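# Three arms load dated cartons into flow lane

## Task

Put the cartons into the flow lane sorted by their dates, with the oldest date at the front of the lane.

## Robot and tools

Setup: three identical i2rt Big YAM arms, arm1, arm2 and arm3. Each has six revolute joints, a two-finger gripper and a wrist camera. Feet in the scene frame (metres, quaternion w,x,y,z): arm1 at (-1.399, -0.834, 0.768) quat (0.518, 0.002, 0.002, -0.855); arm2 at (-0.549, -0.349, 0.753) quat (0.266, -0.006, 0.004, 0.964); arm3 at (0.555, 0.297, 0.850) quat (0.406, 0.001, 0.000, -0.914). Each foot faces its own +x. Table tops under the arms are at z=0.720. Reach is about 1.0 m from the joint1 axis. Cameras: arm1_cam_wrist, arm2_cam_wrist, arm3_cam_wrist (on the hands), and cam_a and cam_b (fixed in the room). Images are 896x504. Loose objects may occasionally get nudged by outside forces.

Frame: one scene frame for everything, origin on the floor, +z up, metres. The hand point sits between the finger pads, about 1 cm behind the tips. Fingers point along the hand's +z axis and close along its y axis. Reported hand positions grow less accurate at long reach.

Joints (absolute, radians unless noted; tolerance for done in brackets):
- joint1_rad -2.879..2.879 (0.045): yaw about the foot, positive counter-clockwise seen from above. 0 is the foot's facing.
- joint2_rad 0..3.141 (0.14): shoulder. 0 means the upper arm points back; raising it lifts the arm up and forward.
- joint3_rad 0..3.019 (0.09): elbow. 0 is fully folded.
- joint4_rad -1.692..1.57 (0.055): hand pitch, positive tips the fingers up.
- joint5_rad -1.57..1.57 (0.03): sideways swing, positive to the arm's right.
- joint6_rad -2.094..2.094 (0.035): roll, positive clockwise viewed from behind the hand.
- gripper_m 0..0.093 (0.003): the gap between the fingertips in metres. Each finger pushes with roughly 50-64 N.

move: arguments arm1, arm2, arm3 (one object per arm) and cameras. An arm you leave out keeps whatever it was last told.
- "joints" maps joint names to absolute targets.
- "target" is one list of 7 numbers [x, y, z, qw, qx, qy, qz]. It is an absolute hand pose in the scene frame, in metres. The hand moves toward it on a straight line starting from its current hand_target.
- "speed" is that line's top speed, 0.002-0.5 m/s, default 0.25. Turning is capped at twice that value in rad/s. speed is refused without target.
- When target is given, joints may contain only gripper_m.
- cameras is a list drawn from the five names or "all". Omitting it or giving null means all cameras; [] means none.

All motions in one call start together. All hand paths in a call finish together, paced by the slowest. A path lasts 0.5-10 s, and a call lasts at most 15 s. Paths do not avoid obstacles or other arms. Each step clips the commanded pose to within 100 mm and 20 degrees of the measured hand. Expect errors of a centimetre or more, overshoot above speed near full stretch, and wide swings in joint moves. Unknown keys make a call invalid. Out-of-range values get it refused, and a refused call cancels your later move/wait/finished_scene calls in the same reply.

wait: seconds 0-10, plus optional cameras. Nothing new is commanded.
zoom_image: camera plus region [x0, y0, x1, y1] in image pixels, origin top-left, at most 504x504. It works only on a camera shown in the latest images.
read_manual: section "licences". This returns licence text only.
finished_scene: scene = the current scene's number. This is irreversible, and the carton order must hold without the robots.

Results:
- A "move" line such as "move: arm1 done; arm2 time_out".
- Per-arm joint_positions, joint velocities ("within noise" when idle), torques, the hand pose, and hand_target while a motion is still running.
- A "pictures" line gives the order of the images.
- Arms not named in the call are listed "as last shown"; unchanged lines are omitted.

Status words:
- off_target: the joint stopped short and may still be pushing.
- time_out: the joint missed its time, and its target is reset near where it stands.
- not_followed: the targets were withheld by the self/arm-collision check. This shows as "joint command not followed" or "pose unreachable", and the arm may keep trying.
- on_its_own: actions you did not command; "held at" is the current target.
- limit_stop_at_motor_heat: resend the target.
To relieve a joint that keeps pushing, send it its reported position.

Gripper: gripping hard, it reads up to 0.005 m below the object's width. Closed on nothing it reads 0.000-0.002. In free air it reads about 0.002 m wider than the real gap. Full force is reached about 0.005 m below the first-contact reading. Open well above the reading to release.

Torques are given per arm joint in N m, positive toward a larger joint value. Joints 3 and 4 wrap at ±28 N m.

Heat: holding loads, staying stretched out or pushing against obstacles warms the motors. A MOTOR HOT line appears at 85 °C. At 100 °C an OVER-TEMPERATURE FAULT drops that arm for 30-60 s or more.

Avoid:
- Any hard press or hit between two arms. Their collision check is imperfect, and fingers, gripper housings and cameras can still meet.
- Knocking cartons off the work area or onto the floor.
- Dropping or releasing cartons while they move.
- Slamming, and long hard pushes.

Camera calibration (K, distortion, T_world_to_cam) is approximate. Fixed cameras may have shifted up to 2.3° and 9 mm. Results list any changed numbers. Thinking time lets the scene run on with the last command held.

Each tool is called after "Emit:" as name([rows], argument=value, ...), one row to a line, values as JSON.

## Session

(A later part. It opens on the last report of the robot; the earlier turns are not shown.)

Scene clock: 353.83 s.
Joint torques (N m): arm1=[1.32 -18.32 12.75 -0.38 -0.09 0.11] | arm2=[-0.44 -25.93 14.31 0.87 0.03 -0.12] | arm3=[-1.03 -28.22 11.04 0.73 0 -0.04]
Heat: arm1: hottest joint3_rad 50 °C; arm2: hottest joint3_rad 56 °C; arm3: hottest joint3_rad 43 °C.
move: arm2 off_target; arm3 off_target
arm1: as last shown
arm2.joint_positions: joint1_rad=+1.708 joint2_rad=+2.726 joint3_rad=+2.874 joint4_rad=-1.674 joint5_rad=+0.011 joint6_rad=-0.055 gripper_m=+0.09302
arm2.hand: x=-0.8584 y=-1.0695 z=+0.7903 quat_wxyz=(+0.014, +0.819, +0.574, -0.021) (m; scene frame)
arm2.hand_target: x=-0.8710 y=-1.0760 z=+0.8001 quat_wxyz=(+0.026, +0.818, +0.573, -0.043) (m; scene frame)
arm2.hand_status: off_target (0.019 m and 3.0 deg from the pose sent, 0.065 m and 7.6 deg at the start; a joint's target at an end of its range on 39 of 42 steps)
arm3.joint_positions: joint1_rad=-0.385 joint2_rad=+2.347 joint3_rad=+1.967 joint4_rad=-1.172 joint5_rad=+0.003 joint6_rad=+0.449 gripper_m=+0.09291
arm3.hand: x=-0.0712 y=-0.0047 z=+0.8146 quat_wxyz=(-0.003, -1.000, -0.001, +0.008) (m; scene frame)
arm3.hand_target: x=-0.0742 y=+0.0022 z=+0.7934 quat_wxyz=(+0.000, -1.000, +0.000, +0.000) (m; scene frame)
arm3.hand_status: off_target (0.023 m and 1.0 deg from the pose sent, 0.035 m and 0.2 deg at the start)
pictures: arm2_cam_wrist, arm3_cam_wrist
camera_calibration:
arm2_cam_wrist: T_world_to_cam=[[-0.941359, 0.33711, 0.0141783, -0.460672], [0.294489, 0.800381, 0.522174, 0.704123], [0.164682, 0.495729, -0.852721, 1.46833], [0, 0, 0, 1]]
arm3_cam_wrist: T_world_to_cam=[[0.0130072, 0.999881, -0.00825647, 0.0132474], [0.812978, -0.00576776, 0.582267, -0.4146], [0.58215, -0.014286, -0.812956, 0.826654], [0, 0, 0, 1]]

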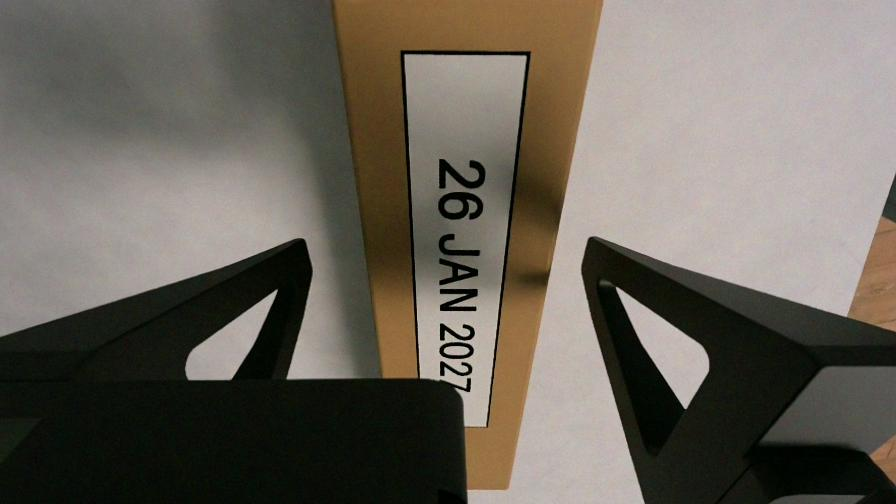

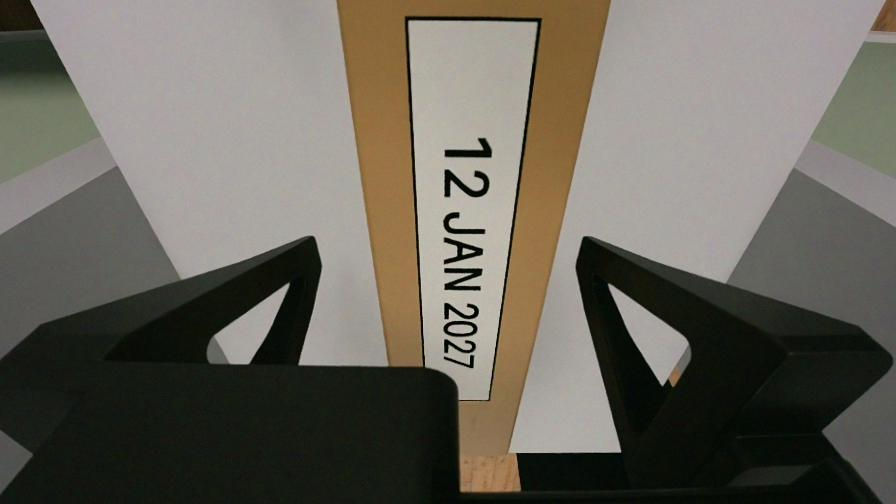

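Emit:
move(arm3={"target":[-0.075,0.005,0.782,0,1,0,0],"speed":0.15}, arm2={"target":[-0.874,-1.08,0.776,0,0.819,0.574,0],"speed":0.15}, cameras=[])

Emit:
move(arm3={"joints":{"gripper_m":0.052}}, arm2={"joints":{"gripper_m":0.052}}, cameras=["arm3_cam_wrist","arm2_cam_wrist"])

Scene clock: 357.90 s.
move: arm2 off_target; arm3 off_target
arm2.hand_status: off_target (0.015 m and 3.2 deg from the pose sent, 0.024 m and 3.0 deg at the start; a joint's target at an end of its range on 32 of 34 steps)
arm3.hand_status: off_target (0.029 m and 1.8 deg from the pose sent, 0.034 m and 1.0 deg at the start)
pictures: none

Scene clock: 358.63 s.
Joint torques (N m): arm1=[1.26 -18.37 12.77 -0.36 -0.09 0.11] | arm2=[-0.38 -24.41 14.3 0.85 -0.1 -0.12] | arm3=[-0.56 -28.1 10.03 0.79 0.01 -0.04]
move: arm2 off_target; arm3 off_target
arm1.joint_positions: joint1_rad=-0.008 joint2_rad=+1.721 joint3_rad=+1.749 joint4_rad=-1.646 joint5_rad=+0.006 joint6_rad=-1.546 gripper_m=+0.09295
arm1.hand: x=-1.6431 y=-1.2899 z=+1.0243 quat_wxyz=(-0.003, -0.254, -0.967, -0.027) (m; scene frame)
arm2.joint_positions: joint1_rad=+1.704 joint2_rad=+2.745 joint3_rad=+2.874 joint4_rad=-1.650 joint5_rad=+0.014 joint6_rad=-0.057 gripper_m=+0.05975
arm2.joint_status: gripper_m off_target (ended at +0.05978, target +0.05200)
arm2.hand: x=-0.8628 y=-1.0720 z=+0.7760 quat_wxyz=(+0.014, +0.819, +0.573, -0.024) (m; scene frame)
arm3.joint_positions: joint1_rad=-0.390 joint2_rad=+2.355 joint3_rad=+1.967 joint4_rad=-1.150 joint5_rad=+0.002 joint6_rad=+0.444 gripper_m=+0.05805
arm3.joint_status: gripper_m off_target (ended at +0.05808, target +0.05200)
arm3.hand: x=-0.0762 y=-0.0031 z=+0.8092 quat_wxyz=(-0.006, -1.000, -0.001, +0.014) (m; scene frame)
pictures: arm2_cam_wrist, arm3_cam_wrist
camera_calibration:
arm2_cam_wrist: T_world_to_cam=[[-0.940555, 0.339186, 0.017591, -0.463473], [0.298774, 0.801641, 0.517789, 0.723374], [0.161525, 0.492265, -0.855327, 1.4537], [0, 0, 0, 1]]
arm3_cam_wrist: T_world_to_cam=[[0.0140132, 0.999795, -0.0146167, 0.0168827], [0.819554, -0.00310994, 0.572994, -0.399411], [0.572831, -0.0200087, -0.819429, 0.829649], [0, 0, 0, 1]]

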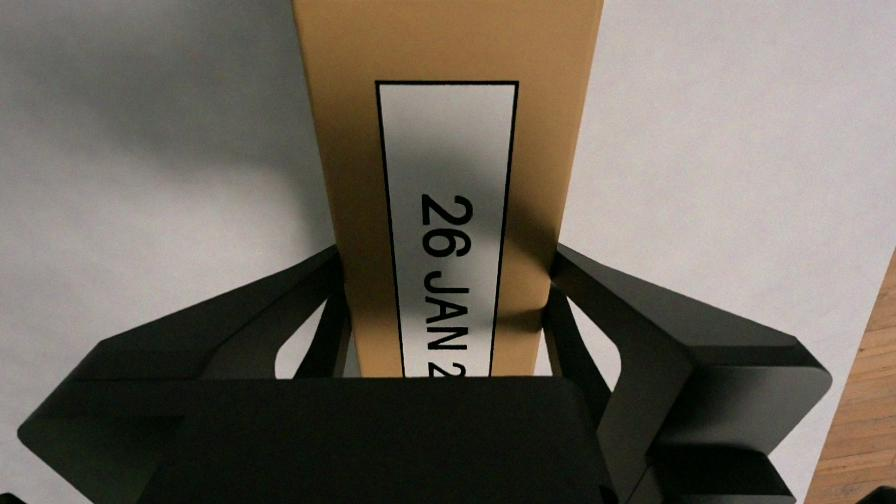

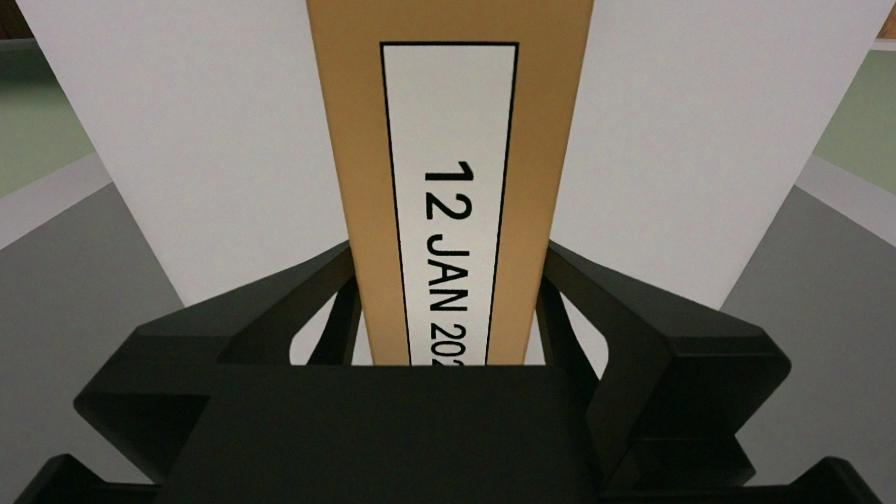

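Emit:
move(arm3={"target":[-0.05,0.0,0.98,0,1,0,0]}, arm2={"target":[-0.72,-0.75,1.02,0,0.819,0.574,0]}, cameras=[])

Emit:
move(arm3={"target":[0.17,0.1,1.08,0,1,0,0]}, arm2={"joints":{"joint1_rad":-1.82}}, cameras=[])

Emit:
move(arm3={"joints":{"joint1_rad":1.0,"joint6_rad":1.75}}, arm2={"target":[-0.22,-0.05,1.02,0,0,1,0]}, cameras=["cam_b","cam_a"])

Emit:
move(arm3={"target":[0.68,-0.34,0.9,0,0.999,0,-0.0436]}, arm2={"target":[-0.1,-0.01,0.94,0,0,1,0]}, cameras=["arm3_cam_wrist","arm2_cam_wrist","cam_a","cam_b"])

Emit:
zoom_image(camera="cam_b", region=[310, 190, 540, 330])

Scene clock: 366.57 s.
move: arm2 done; arm3 off_target
arm2.hand_status: done (0.007 m and 0.6 deg from the pose sent, 0.428 m and 3.3 deg at the start)
arm3.hand_status: off_target (0.042 m and 4.0 deg from the pose sent, 0.173 m and 1.7 deg at the start)
pictures: none

Scene clock: 370.07 s.
move: arm2 done; arm3 done
arm2.joint_status: all done
arm3.hand_status: done (0.010 m and 0.7 deg from the pose sent, 0.263 m and 4.1 deg at the start)
pictures: none

Scene clock: 372.70 s.
move: arm2 done; arm3 done
arm2.hand_status: done (0.007 m and 1.3 deg from the pose sent, 0.021 m and 47.7 deg at the start)
arm3.joint_status: all done
pictures: cam_a, cam_b

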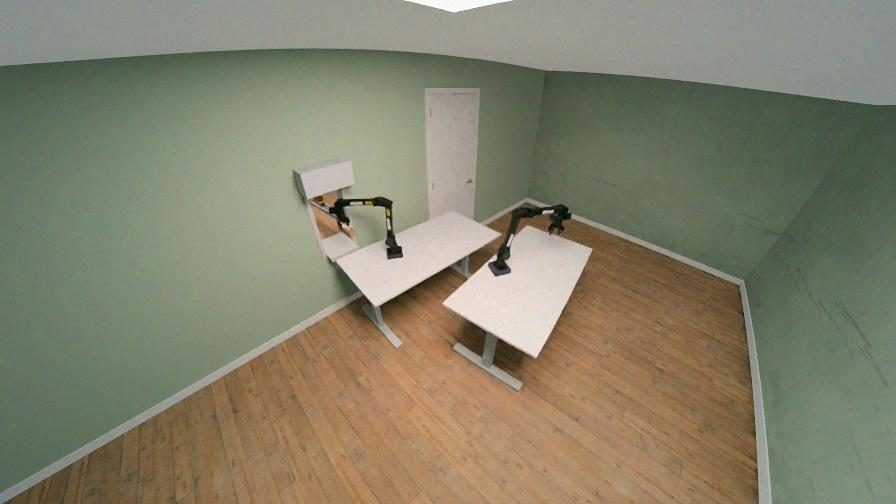

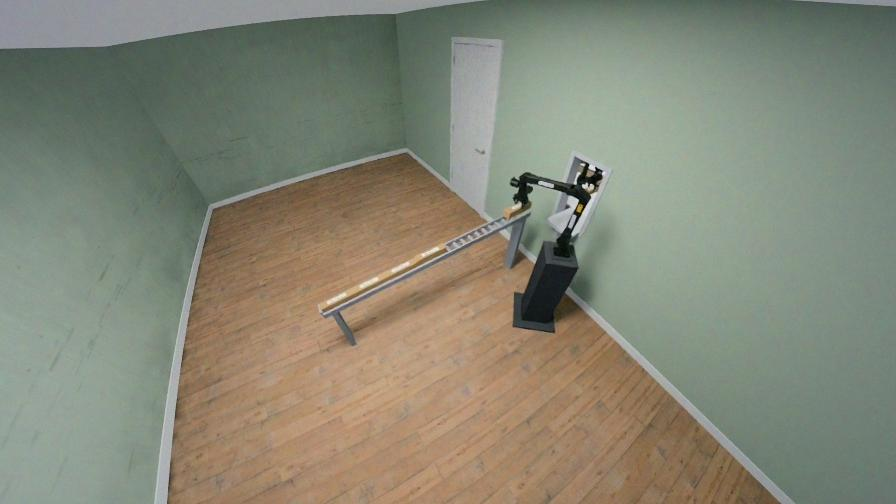

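Scene clock: 374.90 s.
Joint torques (N m): arm1=[1.26 -18.32 12.75 -0.35 -0.09 0.11] | arm2=[-0.91 -17.03 15.92 0.13 -0.03 -0.12] | arm3=[-0.62 -28.92 15.21 -0.14 0.27 0.16]
move: arm2 off_target; arm3 off_target
arm1.joint_positions: joint1_rad=-0.008 joint2_rad=+1.721 joint3_rad=+1.749 joint4_rad=-1.646 joint5_rad=+0.006 joint6_rad=-1.546 gripper_m=+0.09295
arm1.hand: x=-1.6431 y=-1.2899 z=+1.0243 quat_wxyz=(-0.003, -0.254, -0.967, -0.027) (m; scene frame)
arm2.joint_positions: joint1_rad=-1.956 joint2_rad=+1.824 joint3_rad=+1.612 joint4_rad=-1.445 joint5_rad=-0.012 joint6_rad=+0.650 gripper_m=+0.05975
arm2.hand: x=-0.1245 y=-0.0239 z=+0.9082 quat_wxyz=(+0.033, -0.002, -0.999, +0.027) (m; scene frame)
arm2.hand_target: x=-0.1022 y=-0.0118 z=+0.9405 quat_wxyz=(-0.001, +0.000, -1.000, +0.000) (m; scene frame)
arm2.hand_status: off_target (0.043 m and 4.9 deg from the pose sent, 0.150 m and 1.3 deg at the start)
arm3.joint_positions: joint1_rad=+0.962 joint2_rad=+2.162 joint3_rad=+1.800 joint4_rad=-1.277 joint5_rad=+0.084 joint6_rad=+1.781 gripper_m=+0.05805
arm3.hand: x=+0.6822 y=-0.3194 z=+0.8773 quat_wxyz=(+0.024, -0.999, -0.010, +0.047) (m; scene frame)
arm3.hand_target: x=+0.6796 y=-0.3388 z=+0.9003 quat_wxyz=(+0.000, -0.999, +0.000, +0.043) (m; scene frame)
arm3.hand_status: off_target (0.031 m and 3.0 deg from the pose sent, 0.280 m and 7.7 deg at the start)
pictures: arm2_cam_wrist, arm3_cam_wrist, cam_a, cam_b
camera_calibration:
arm2_cam_wrist: T_world_to_cam=[[0.00262687, -0.997778, 0.0665709, -0.0859563], [-0.785132, 0.0391713, 0.618088, -0.650179], [-0.619322, -0.0538906, -0.783285, 0.755872], [0, 0, 0, 1]]
arm3_cam_wrist: T_world_to_cam=[[-0.00232879, 0.998981, 0.0450744, 0.282016], [0.856311, -0.0212869, 0.516021, -1.04182], [0.516455, 0.0397994, -0.855389, 0.53385], [0, 0, 0, 1]]

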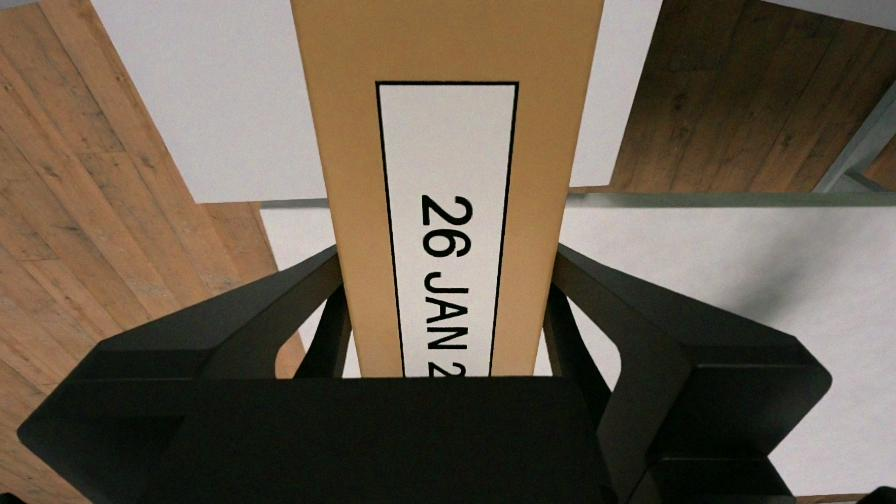

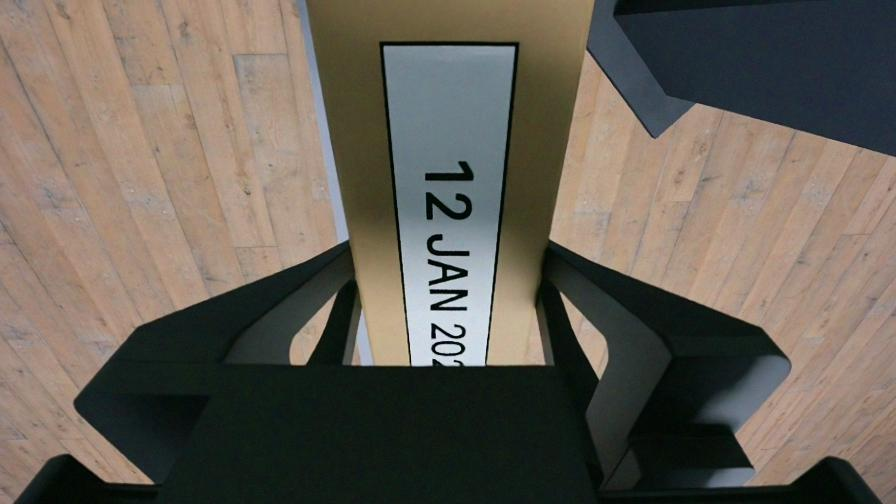

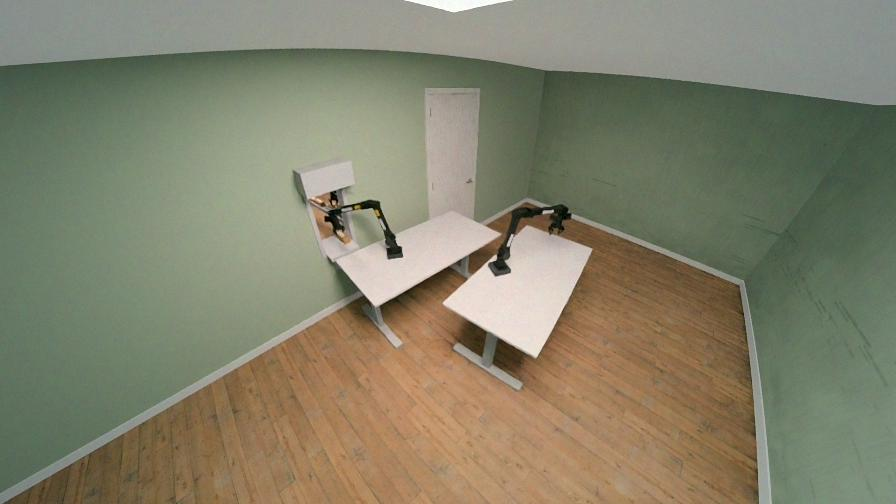

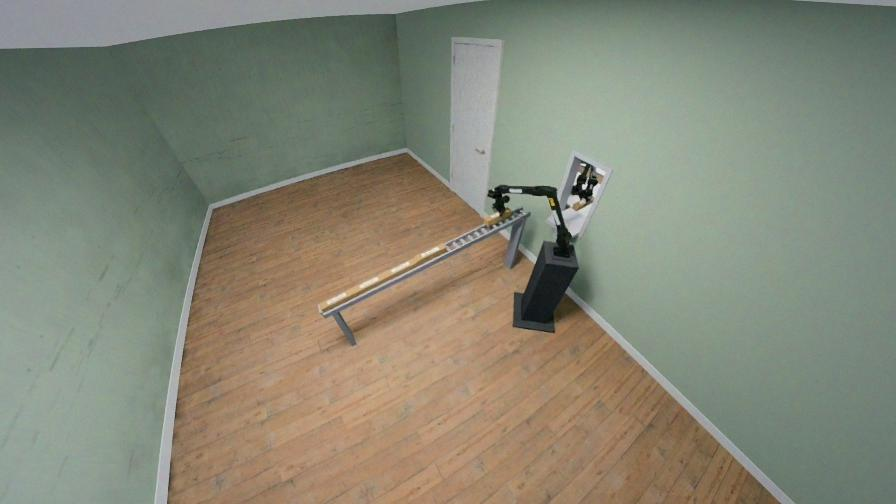

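Scaled by 2.191 from the camera's 896x504 image, which has a finer 1280x720 frame.

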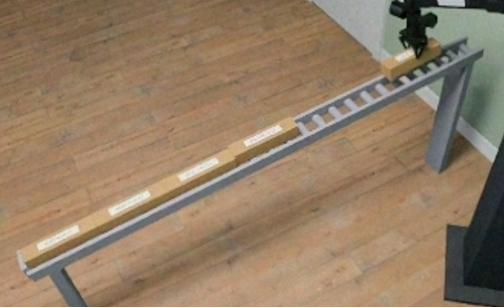

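Emit:
zoom_image(camera="cam_b", region=[395, 230, 465, 285])

Scaled by 7.200 from the camera's 896x504 image, which has a finer 1280x720 frame.

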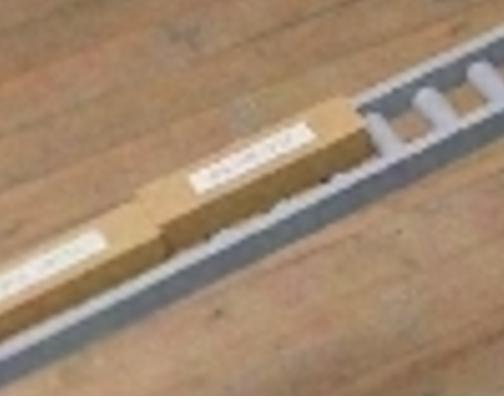

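Emit:
move(arm3={"target":[0.68,-0.344,0.82,0,0.999,0,-0.0436],"speed":0.15}, arm2={"target":[-0.02,0.0,0.86,0,0,1,0]}, cameras=[])

Emit:
move(arm3={"target":[0.685,-0.335,0.79,0,0.999,0,-0.0436],"speed":0.08}, arm2={"target":[-0.02,0.0,0.82,0,0,1,0],"speed":0.1}, cameras=["arm3_cam_wrist"])

Emit:
move(arm3={"target":[0.685,-0.331,0.772,0,0.999,0,-0.0436],"speed":0.08}, arm2={"target":[-0.02,0.0,0.805,0,0,1,0],"speed":0.1}, cameras=["arm3_cam_wrist","cam_b"])

Emit:
zoom_image(camera="cam_b", region=[480, 200, 535, 245])

Scene clock: 387.70 s.
move: arm2 off_target; arm3 off_target
arm2.hand_status: off_target (0.045 m and 4.9 deg from the pose sent, 0.118 m and 4.9 deg at the start)
arm3.hand_status: off_target (0.015 m and 2.0 deg from the pose sent, 0.062 m and 3.0 deg at the start)
pictures: none

Scene clock: 388.83 s.
move: arm2 off_target; arm3 done
arm2.hand_status: off_target (0.018 m and 2.4 deg from the pose sent, 0.030 m and 4.9 deg at the start)
arm3.hand_status: done (0.006 m and 0.5 deg from the pose sent, 0.021 m and 2.0 deg at the start)
pictures: arm3_cam_wrist
camera_calibration:
arm3_cam_wrist: T_world_to_cam=[[0.00811422, 0.999965, 0.00199479, 0.325531], [0.852446, -0.00796, 0.522754, -0.999981], [0.522752, -0.00254129, -0.852481, 0.44161], [0, 0, 0, 1]]

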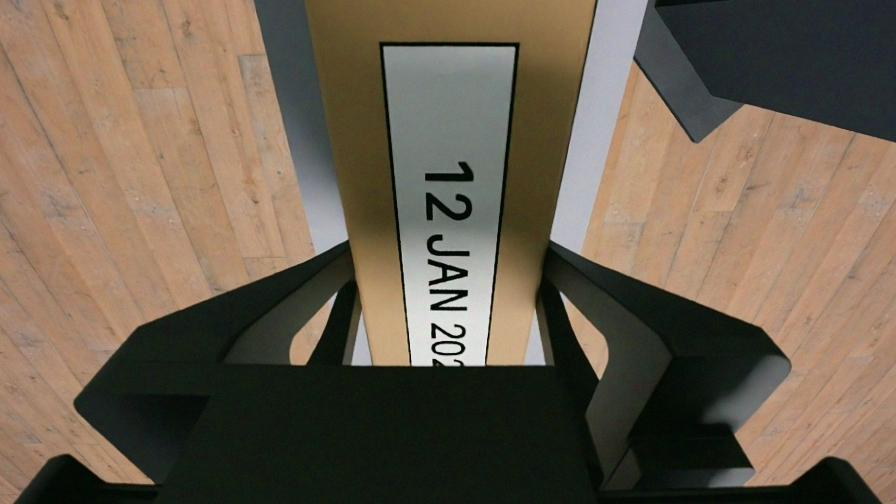

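Scene clock: 389.90 s.
Joint torques (N m): arm1=[1.26 -18.37 12.77 -0.35 -0.09 0.11] | arm2=[-0.56 -20.37 10.21 0.57 -0.05 -0.13] | arm3=[0.15 -26.75 8.68 1.36 0.18 0.07]
move: arm2 done; arm3 off_target
arm1.joint_positions: joint1_rad=-0.008 joint2_rad=+1.721 joint3_rad=+1.749 joint4_rad=-1.646 joint5_rad=+0.006 joint6_rad=-1.546 gripper_m=+0.09295
arm1.hand: x=-1.6431 y=-1.2899 z=+1.0243 quat_wxyz=(-0.003, -0.254, -0.967, -0.027) (m; scene frame)
arm2.joint_positions: joint1_rad=-2.020 joint2_rad=+2.104 joint3_rad=+1.760 joint4_rad=-1.246 joint5_rad=-0.012 joint6_rad=+0.589 gripper_m=+0.05975
arm2.hand: x=-0.0257 y=-0.0023 z=+0.8012 quat_wxyz=(+0.007, -0.004, -1.000, +0.006) (m; scene frame)
arm2.hand_target: x=-0.0202 y=+0.0000 z=+0.8049 quat_wxyz=(+0.000, +0.000, -1.000, +0.000) (m; scene frame)
arm2.hand_status: done (0.007 m and 1.1 deg from the pose sent, 0.013 m and 2.4 deg at the start)
arm3.joint_positions: joint1_rad=+0.963 joint2_rad=+2.264 joint3_rad=+1.737 joint4_rad=-1.061 joint5_rad=+0.087 joint6_rad=+1.798 gripper_m=+0.05805
arm3.hand: x=+0.6850 y=-0.3312 z=+0.7914 quat_wxyz=(-0.001, -0.999, -0.001, +0.043) (m; scene frame)
arm3.hand_target: x=+0.6848 y=-0.3304 z=+0.7724 quat_wxyz=(+0.000, -0.999, +0.000, +0.044) (m; scene frame)
arm3.hand_status: off_target (0.019 m and 0.2 deg from the pose sent, 0.023 m and 0.5 deg at the start)
pictures: arm3_cam_wrist, cam_b
camera_calibration:
arm3_cam_wrist: T_world_to_cam=[[0.0134531, 0.99989, -0.00628735, 0.327853], [0.851459, -0.00815888, 0.524357, -0.999042], [0.524248, -0.0124077, -0.851475, 0.433678], [0, 0, 0, 1]]

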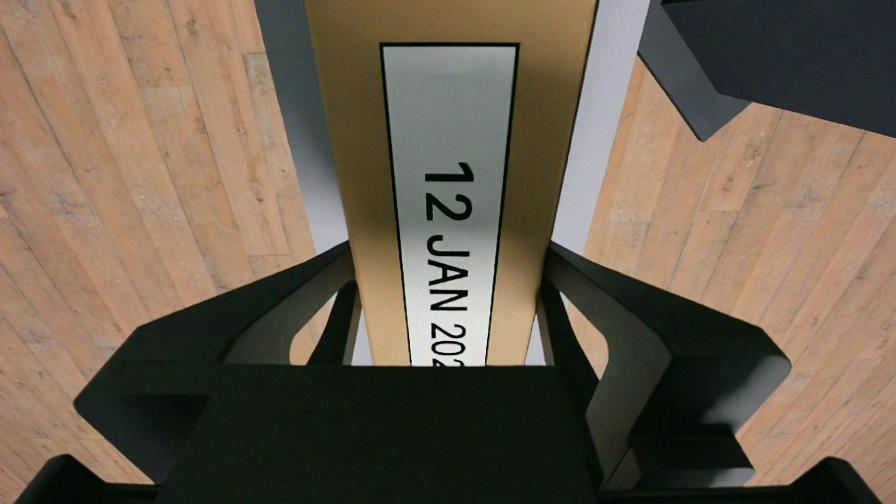

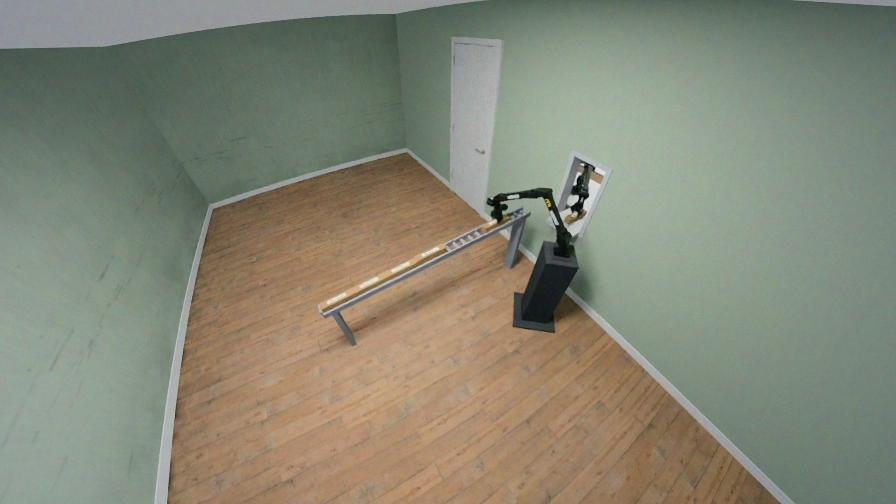

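Scaled by 9.164 from the camera's 896x504 image, which has a finer 1280x720 frame.

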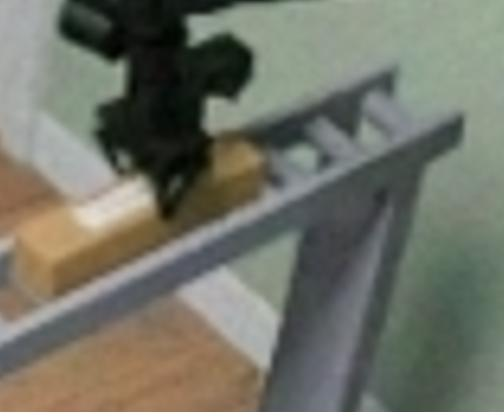

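Emit:
move(arm3={"joints":{"gripper_m":0.075}}, arm2={"target":[-0.02,0.0,0.79,0,0,1,0],"speed":0.1}, cameras=[])

Emit:
move(arm3={"target":[0.67,-0.31,1.02,0,1,0,0]}, arm2={"joints":{"gripper_m":0.093}}, cameras=[])

Emit:
move(arm2={"target":[-0.04,-0.02,0.95,0,0,1,0]}, cameras=[])

Emit:
move(arm2={"target":[-0.28,-0.13,1.05,0,0,1,0]}, arm3={"joints":{"joint1_rad":0.3,"joint2_rad":1.49,"joint3_rad":1.36,"joint4_rad":-1.46,"joint6_rad":0.47,"gripper_m":0.093}}, cameras=[])

Emit:
move(arm2={"joints":{"joint1_rad":-2.8}}, arm3={"joints":{"joint1_rad":-0.38}}, cameras=[])

Emit:
move(arm3={"target":[-0.06,-0.004,0.88,0,1,0,0]}, cameras=["arm3_cam_wrist","cam_b"])

Emit:
zoom_image(camera="cam_b", region=[310, 190, 540, 330])

Scene clock: 396.53 s.
move: arm2 done; arm3 done
arm2.hand_status: done (0.008 m and 0.6 deg from the pose sent, 0.013 m and 1.1 deg at the start)
arm3.joint_status: all done
pictures: none

Scene clock: 398.37 s.
move: arm2 done; arm3 off_target
arm2.joint_status: all done
arm3.hand_status: off_target (0.014 m and 1.0 deg from the pose sent, 0.233 m and 4.8 deg at the start)
pictures: none

Scene clock: 399.87 s.
move: arm2 off_target
arm2.hand_status: off_target (0.019 m and 1.6 deg from the pose sent, 0.155 m and 0.7 deg at the start)
pictures: none

Scene clock: 402.03 s.
move: arm2 off_target; arm3 done
arm2.hand_status: off_target (0.012 m and 2.1 deg from the pose sent, 0.272 m and 1.6 deg at the start)
arm3.joint_status: all done
pictures: none

Scene clock: 403.57 s.
move: arm2 done; arm3 done
arm2.joint_status: all done
arm3.joint_status: all done
pictures: none

Scene clock: 405.83 s.
Joint torques (N m): arm1=[1.32 -18.32 12.77 -0.35 -0.09 0.11] | arm2=[-0.62 -6.53 8.53 0.02 0.01 0.08] | arm3=[-0.21 -27.93 14.31 0.03 0 -0.03]
move: arm3 off_target
arm1.joint_positions: joint1_rad=-0.008 joint2_rad=+1.721 joint3_rad=+1.749 joint4_rad=-1.646 joint5_rad=+0.006 joint6_rad=-1.546 gripper_m=+0.09295
arm1.hand: x=-1.6431 y=-1.2899 z=+1.0243 quat_wxyz=(-0.003, -0.254, -0.967, -0.027) (m; scene frame)
arm2.joint_positions: joint1_rad=-2.792 joint2_rad=+1.240 joint3_rad=+1.350 joint4_rad=-1.646 joint5_rad=-0.014 joint6_rad=+0.655 gripper_m=+0.09296
arm2.hand: x=-0.2063 y=-0.4100 z=+1.0641 quat_wxyz=(-0.022, -0.410, -0.912, -0.008) (m; scene frame)
arm3.joint_positions: joint1_rad=-0.374 joint2_rad=+2.233 joint3_rad=+1.949 joint4_rad=-1.287 joint5_rad=+0.003 joint6_rad=+0.466 gripper_m=+0.09292
arm3.hand: x=-0.0498 y=-0.0023 z=+0.8830 quat_wxyz=(+0.002, -1.000, +0.002, -0.001) (m; scene frame)
arm3.hand_target: x=-0.0596 y=-0.0037 z=+0.8799 quat_wxyz=(+0.000, -1.000, +0.000, +0.000) (m; scene frame)
arm3.hand_status: off_target (0.011 m and 0.3 deg from the pose sent, 0.320 m and 1.0 deg at the start)
pictures: arm3_cam_wrist, cam_b
camera_calibration:
arm3_cam_wrist: T_world_to_cam=[[0.0195442, 0.999809, 0.000976649, 0.00328393], [0.801991, -0.0162605, 0.597115, -0.485461], [0.597016, -0.0108869, -0.802155, 0.860987], [0, 0, 0, 1]]

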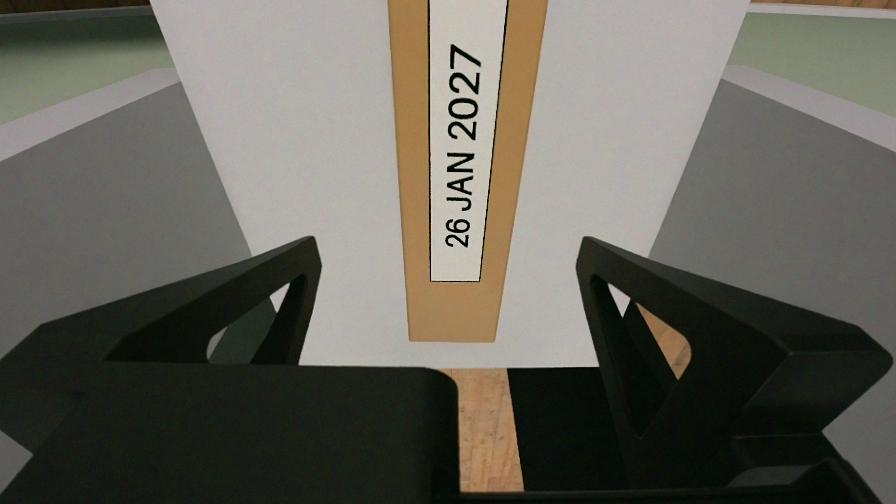

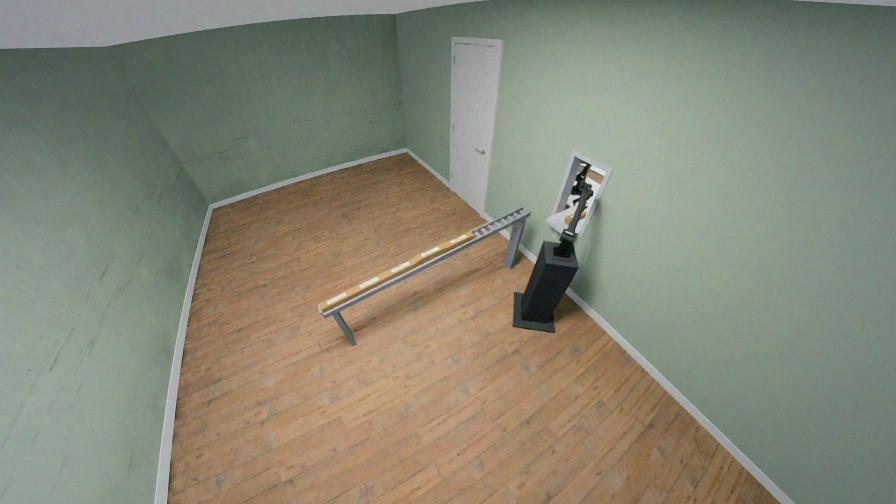

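Scaled by 2.191 from the camera's 896x504 image, which has a finer 1280x720 frame.

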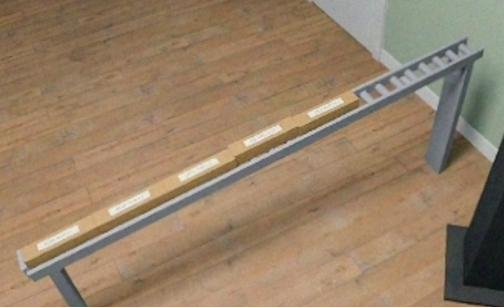

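Emit:
move(arm3={"target":[-0.068,0.002,0.786,0,1,0,0],"speed":0.15}, cameras=["arm3_cam_wrist"])

Scene clock: 409.03 s.
Joint torques (N m): arm1=[1.32 -18.32 12.75 -0.36 -0.08 0.11] | arm2=[-0.67 -6.59 8.54 0.02 0.01 0.08] | arm3=[-0.62 -28.98 11.33 0.72 -0.02 -0.03]
move: arm3 off_target
arm1, arm2: as last shown
arm3.joint_positions: joint1_rad=-0.382 joint2_rad=+2.350 joint3_rad=+1.926 joint4_rad=-1.144 joint5_rad=+0.003 joint6_rad=+0.453 gripper_m=+0.09292
arm3.hand: x=-0.0613 y=-0.0020 z=+0.7977 quat_wxyz=(+0.001, -1.000, -0.001, +0.001) (m; scene frame)
arm3.hand_target: x=-0.0676 y=+0.0022 z=+0.7860 quat_wxyz=(+0.000, -1.000, +0.000, +0.000) (m; scene frame)
arm3.hand_status: off_target (0.014 m and 0.1 deg from the pose sent, 0.099 m and 0.3 deg at the start)
pictures: arm3_cam_wrist
camera_calibration:
arm3_cam_wrist: T_world_to_cam=[[0.0145889, 0.999893, -0.000921004, 0.00454682], [0.803775, -0.0111795, 0.594828, -0.423383], [0.594754, -0.00941816, -0.803852, 0.800704], [0, 0, 0, 1]]

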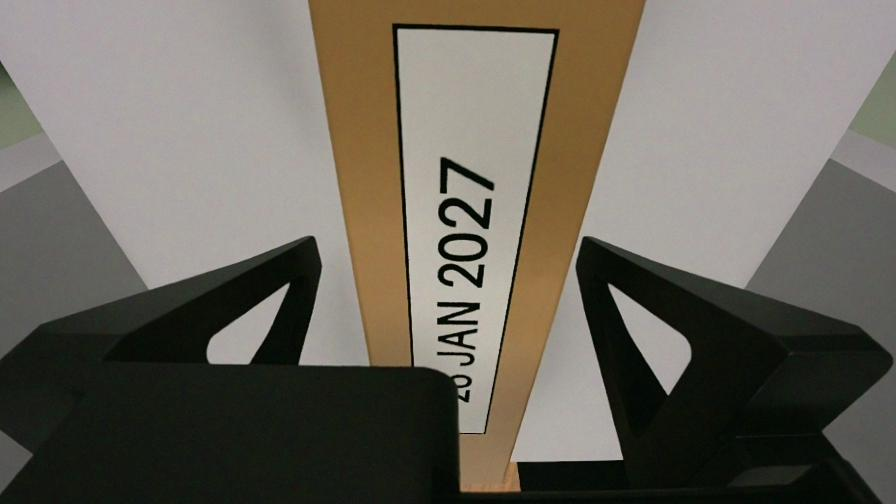

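Emit:
move(arm3={"target":[-0.07,0.006,0.81,0,1,0,0],"speed":0.15}, cameras=[])

Emit:
move(arm3={"joints":{"gripper_m":0.052}}, cameras=["arm3_cam_wrist"])

Emit:
move(arm3={"target":[-0.05,0.0,0.98,0,1,0,0]}, cameras=[])

Emit:
move(arm3={"target":[0.17,0.1,1.08,0,1,0,0]}, cameras=[])

Emit:
move(arm3={"joints":{"joint1_rad":1.0,"joint6_rad":1.75}}, cameras=[])

Emit:
move(arm3={"target":[0.66,-0.34,0.9,0,0.999,0,-0.0436]}, cameras=["arm3_cam_wrist","cam_b"])

Emit:
zoom_image(camera="cam_b", region=[460, 170, 560, 250])

Scene clock: 415.57 s.
move: arm3 off_target
arm3.hand_status: off_target (0.017 m and 1.3 deg from the pose sent, 0.017 m and 0.1 deg at the start)
pictures: none

Scene clock: 416.23 s.
move: arm3 off_target
arm3.joint_status: gripper_m off_target (ended at +0.05841, target +0.05200)
pictures: arm3_cam_wrist
camera_calibration:
arm3_cam_wrist: T_world_to_cam=[[0.0126181, 0.999893, 0.00741284, -0.00743279], [0.791058, -0.0145167, 0.611569, -0.440375], [0.611611, -0.00185285, -0.791156, 0.789453], [0, 0, 0, 1]]

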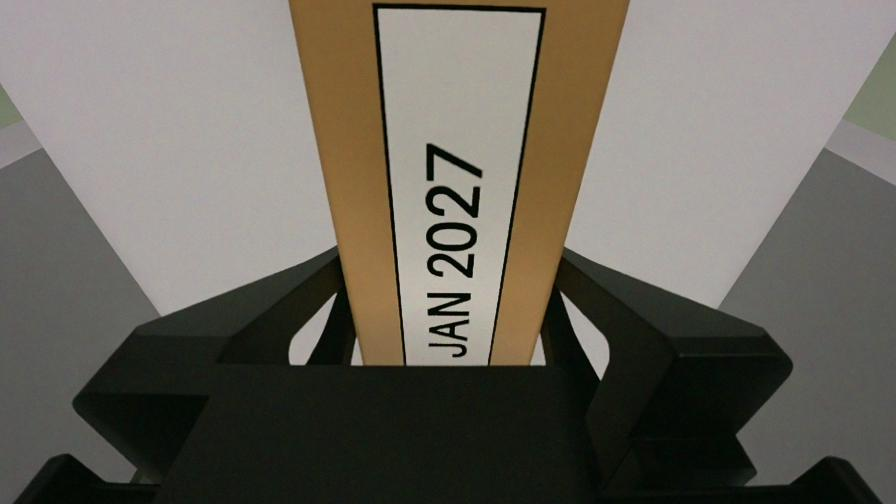

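Scene clock: 417.87 s.
move: arm3 off_target
arm3.hand_status: off_target (0.032 m and 3.1 deg from the pose sent, 0.182 m and 1.3 deg at the start; pose on its path clipped on 9 of 49 steps)
pictures: none

Scene clock: 419.77 s.
move: arm3 off_target
arm3.hand_status: off_target (0.013 m and 1.1 deg from the pose sent, 0.258 m and 3.2 deg at the start)
pictures: none

Scene clock: 421.90 s.
move: arm3 done
arm3.joint_status: all done
pictures: none

Scene clock: 424.10 s.
Joint torques (N m): arm1=[1.38 -18.37 12.77 -0.35 -0.08 0.1] | arm2=[-0.67 -6.59 8.53 0.01 0.01 0.08] | arm3=[-0.5 -28.98 15.28 -0.21 0.3 0.16]
move: arm3 off_target
arm1.joint_positions: joint1_rad=-0.008 joint2_rad=+1.721 joint3_rad=+1.749 joint4_rad=-1.646 joint5_rad=+0.006 joint6_rad=-1.546 gripper_m=+0.09295
arm1.hand: x=-1.6431 y=-1.2899 z=+1.0243 quat_wxyz=(-0.003, -0.254, -0.967, -0.027) (m; scene frame)
arm2.joint_positions: joint1_rad=-2.792 joint2_rad=+1.240 joint3_rad=+1.350 joint4_rad=-1.646 joint5_rad=-0.014 joint6_rad=+0.655 gripper_m=+0.09296
arm2.hand: x=-0.2063 y=-0.4100 z=+1.0641 quat_wxyz=(-0.022, -0.410, -0.912, -0.008) (m; scene frame)
arm3.joint_positions: joint1_rad=+0.931 joint2_rad=+2.154 joint3_rad=+1.777 joint4_rad=-1.266 joint5_rad=+0.084 joint6_rad=+1.750 gripper_m=+0.05839
arm3.hand: x=+0.6621 y=-0.3180 z=+0.8744 quat_wxyz=(+0.027, -0.998, -0.010, +0.047) (m; scene frame)
arm3.hand_target: x=+0.6597 y=-0.3385 z=+0.9004 quat_wxyz=(+0.000, -0.999, +0.000, +0.044) (m; scene frame)
arm3.hand_status: off_target (0.034 m and 3.4 deg from the pose sent, 0.279 m and 7.7 deg at the start)
pictures: arm3_cam_wrist, cam_b
camera_calibration:
arm3_cam_wrist: T_world_to_cam=[[-0.00219731, 0.998675, 0.0514162, 0.274952], [0.855881, -0.0247128, 0.516583, -1.02435], [0.517169, 0.0451412, -0.854692, 0.542314], [0, 0, 0, 1]]

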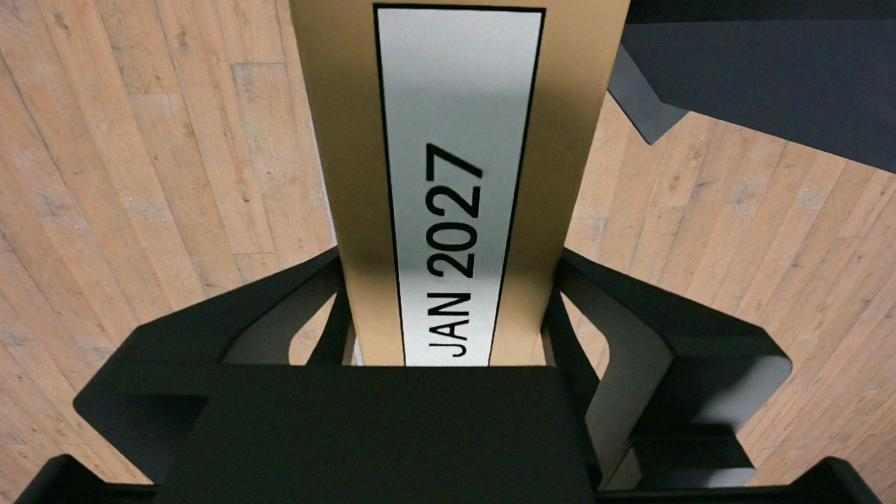

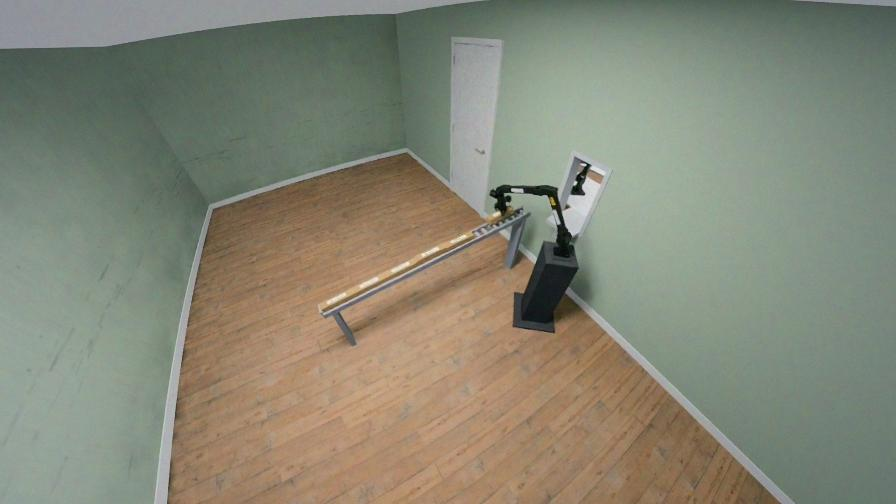

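Scaled by 5.040 from the camera's 896x504 image, which has a finer 1280x720 frame.

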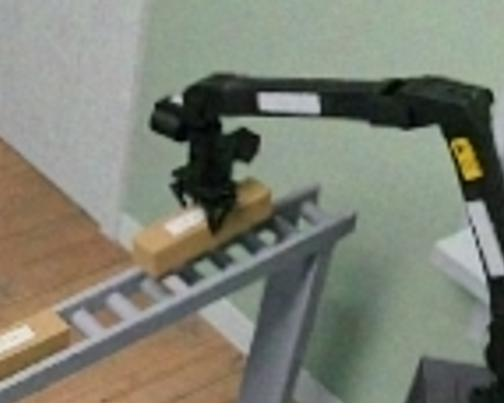

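Emit:
move(arm3={"target":[0.66,-0.344,0.82,0,0.999,0,-0.0436],"speed":0.15}, cameras=[])

Emit:
move(arm3={"target":[0.665,-0.335,0.785,0,0.999,0,-0.0436],"speed":0.08}, cameras=["arm3_cam_wrist"])

Emit:
move(arm3={"target":[0.665,-0.331,0.767,0,0.999,0,-0.0436],"speed":0.08}, cameras=["arm3_cam_wrist","cam_b"])

Emit:
zoom_image(camera="cam_b", region=[480, 200, 535, 245])

Scene clock: 429.33 s.
move: arm3 off_target
arm3.hand_status: off_target (0.018 m and 2.3 deg from the pose sent, 0.060 m and 3.3 deg at the start)
pictures: none

Scene clock: 430.43 s.
Heat: arm1: hottest joint3_rad 51 °C; arm2: hottest joint3_rad 51 °C; arm3: hottest joint3_rad 44 °C.
move: arm3 done
arm3.hand_status: done (0.005 m and 0.8 deg from the pose sent, 0.023 m and 2.2 deg at the start)
pictures: arm3_cam_wrist
camera_calibration:
arm3_cam_wrist: T_world_to_cam=[[0.00600581, 0.99996, 0.00663208, 0.322476], [0.851097, -0.0085933, 0.524939, -0.980127], [0.524975, 0.00249186, -0.851114, 0.444857], [0, 0, 0, 1]]

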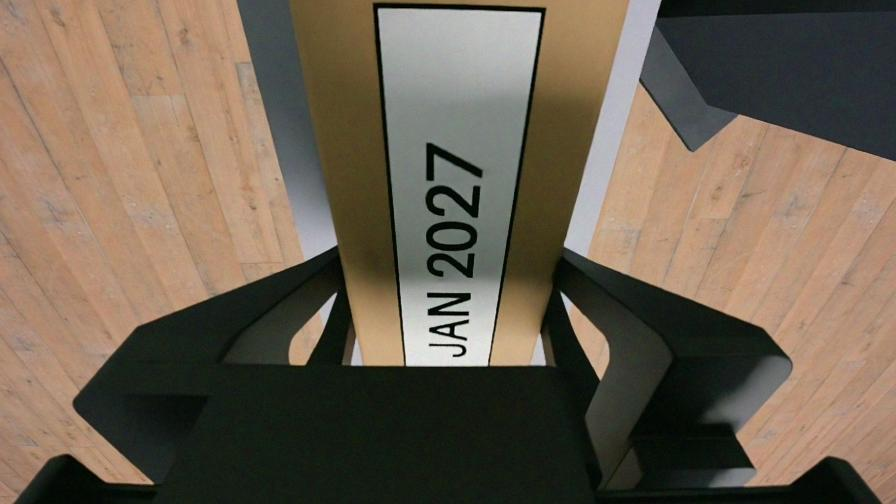

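Scene clock: 431.40 s.
Joint torques (N m): arm1=[1.32 -18.32 12.77 -0.35 -0.09 0.11] | arm2=[-0.67 -6.59 8.54 0.02 0.01 0.09] | arm3=[0.5 -26.75 8.8 1.21 0.57 0.18]
move: arm3 off_target
arm1.joint_positions: joint1_rad=-0.008 joint2_rad=+1.721 joint3_rad=+1.749 joint4_rad=-1.646 joint5_rad=+0.006 joint6_rad=-1.546 gripper_m=+0.09295
arm1.hand: x=-1.6431 y=-1.2899 z=+1.0243 quat_wxyz=(-0.003, -0.254, -0.967, -0.027) (m; scene frame)
arm2.joint_positions: joint1_rad=-2.792 joint2_rad=+1.240 joint3_rad=+1.350 joint4_rad=-1.646 joint5_rad=-0.014 joint6_rad=+0.655 gripper_m=+0.09296
arm2.hand: x=-0.2063 y=-0.4100 z=+1.0641 quat_wxyz=(-0.022, -0.410, -0.912, -0.008) (m; scene frame)
arm3.joint_positions: joint1_rad=+0.931 joint2_rad=+2.265 joint3_rad=+1.714 joint4_rad=-1.036 joint5_rad=+0.076 joint6_rad=+1.758 gripper_m=+0.05838
arm3.hand: x=+0.6662 y=-0.3305 z=+0.7829 quat_wxyz=(+0.001, -0.999, -0.005, +0.038) (m; scene frame)
arm3.hand_target: x=+0.6651 y=-0.3306 z=+0.7673 quat_wxyz=(+0.000, -0.999, +0.000, +0.043) (m; scene frame)
arm3.hand_status: off_target (0.016 m and 0.9 deg from the pose sent, 0.020 m and 0.8 deg at the start)
pictures: arm3_cam_wrist, cam_b
camera_calibration:
arm3_cam_wrist: T_world_to_cam=[[0.00579205, 0.999982, -0.00181247, 0.328946], [0.845874, -0.0039327, 0.533368, -0.980541], [0.533351, -0.00462242, -0.845881, 0.428377], [0, 0, 0, 1]]

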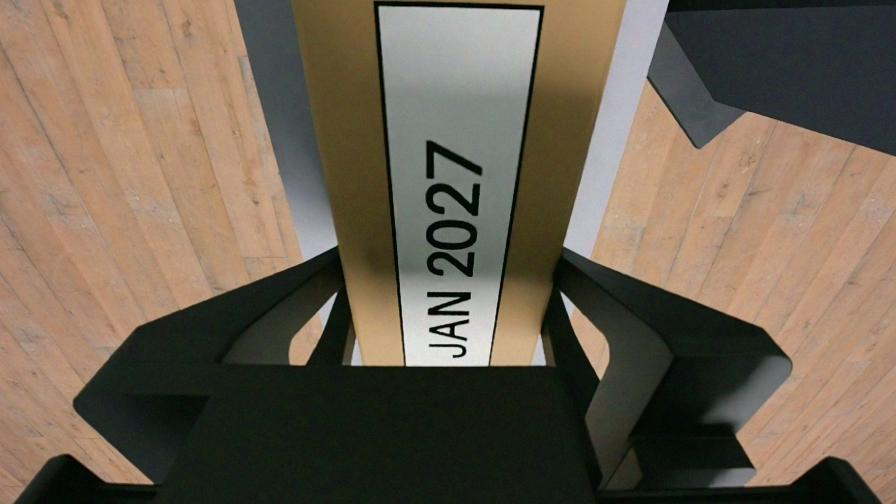

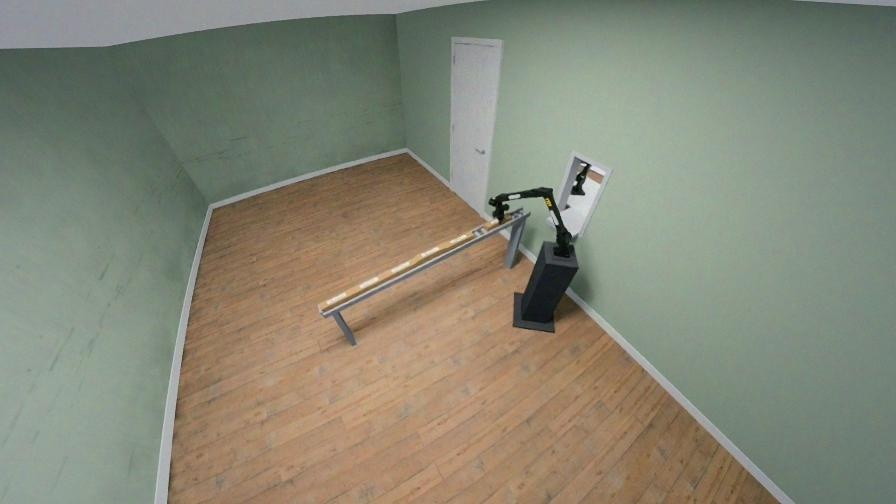

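Scaled by 9.164 from the camera's 896x504 image, which has a finer 1280x720 frame.

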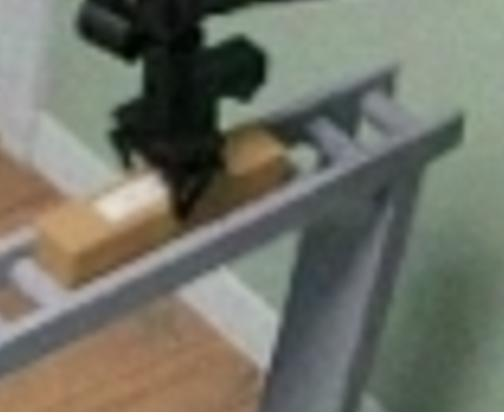

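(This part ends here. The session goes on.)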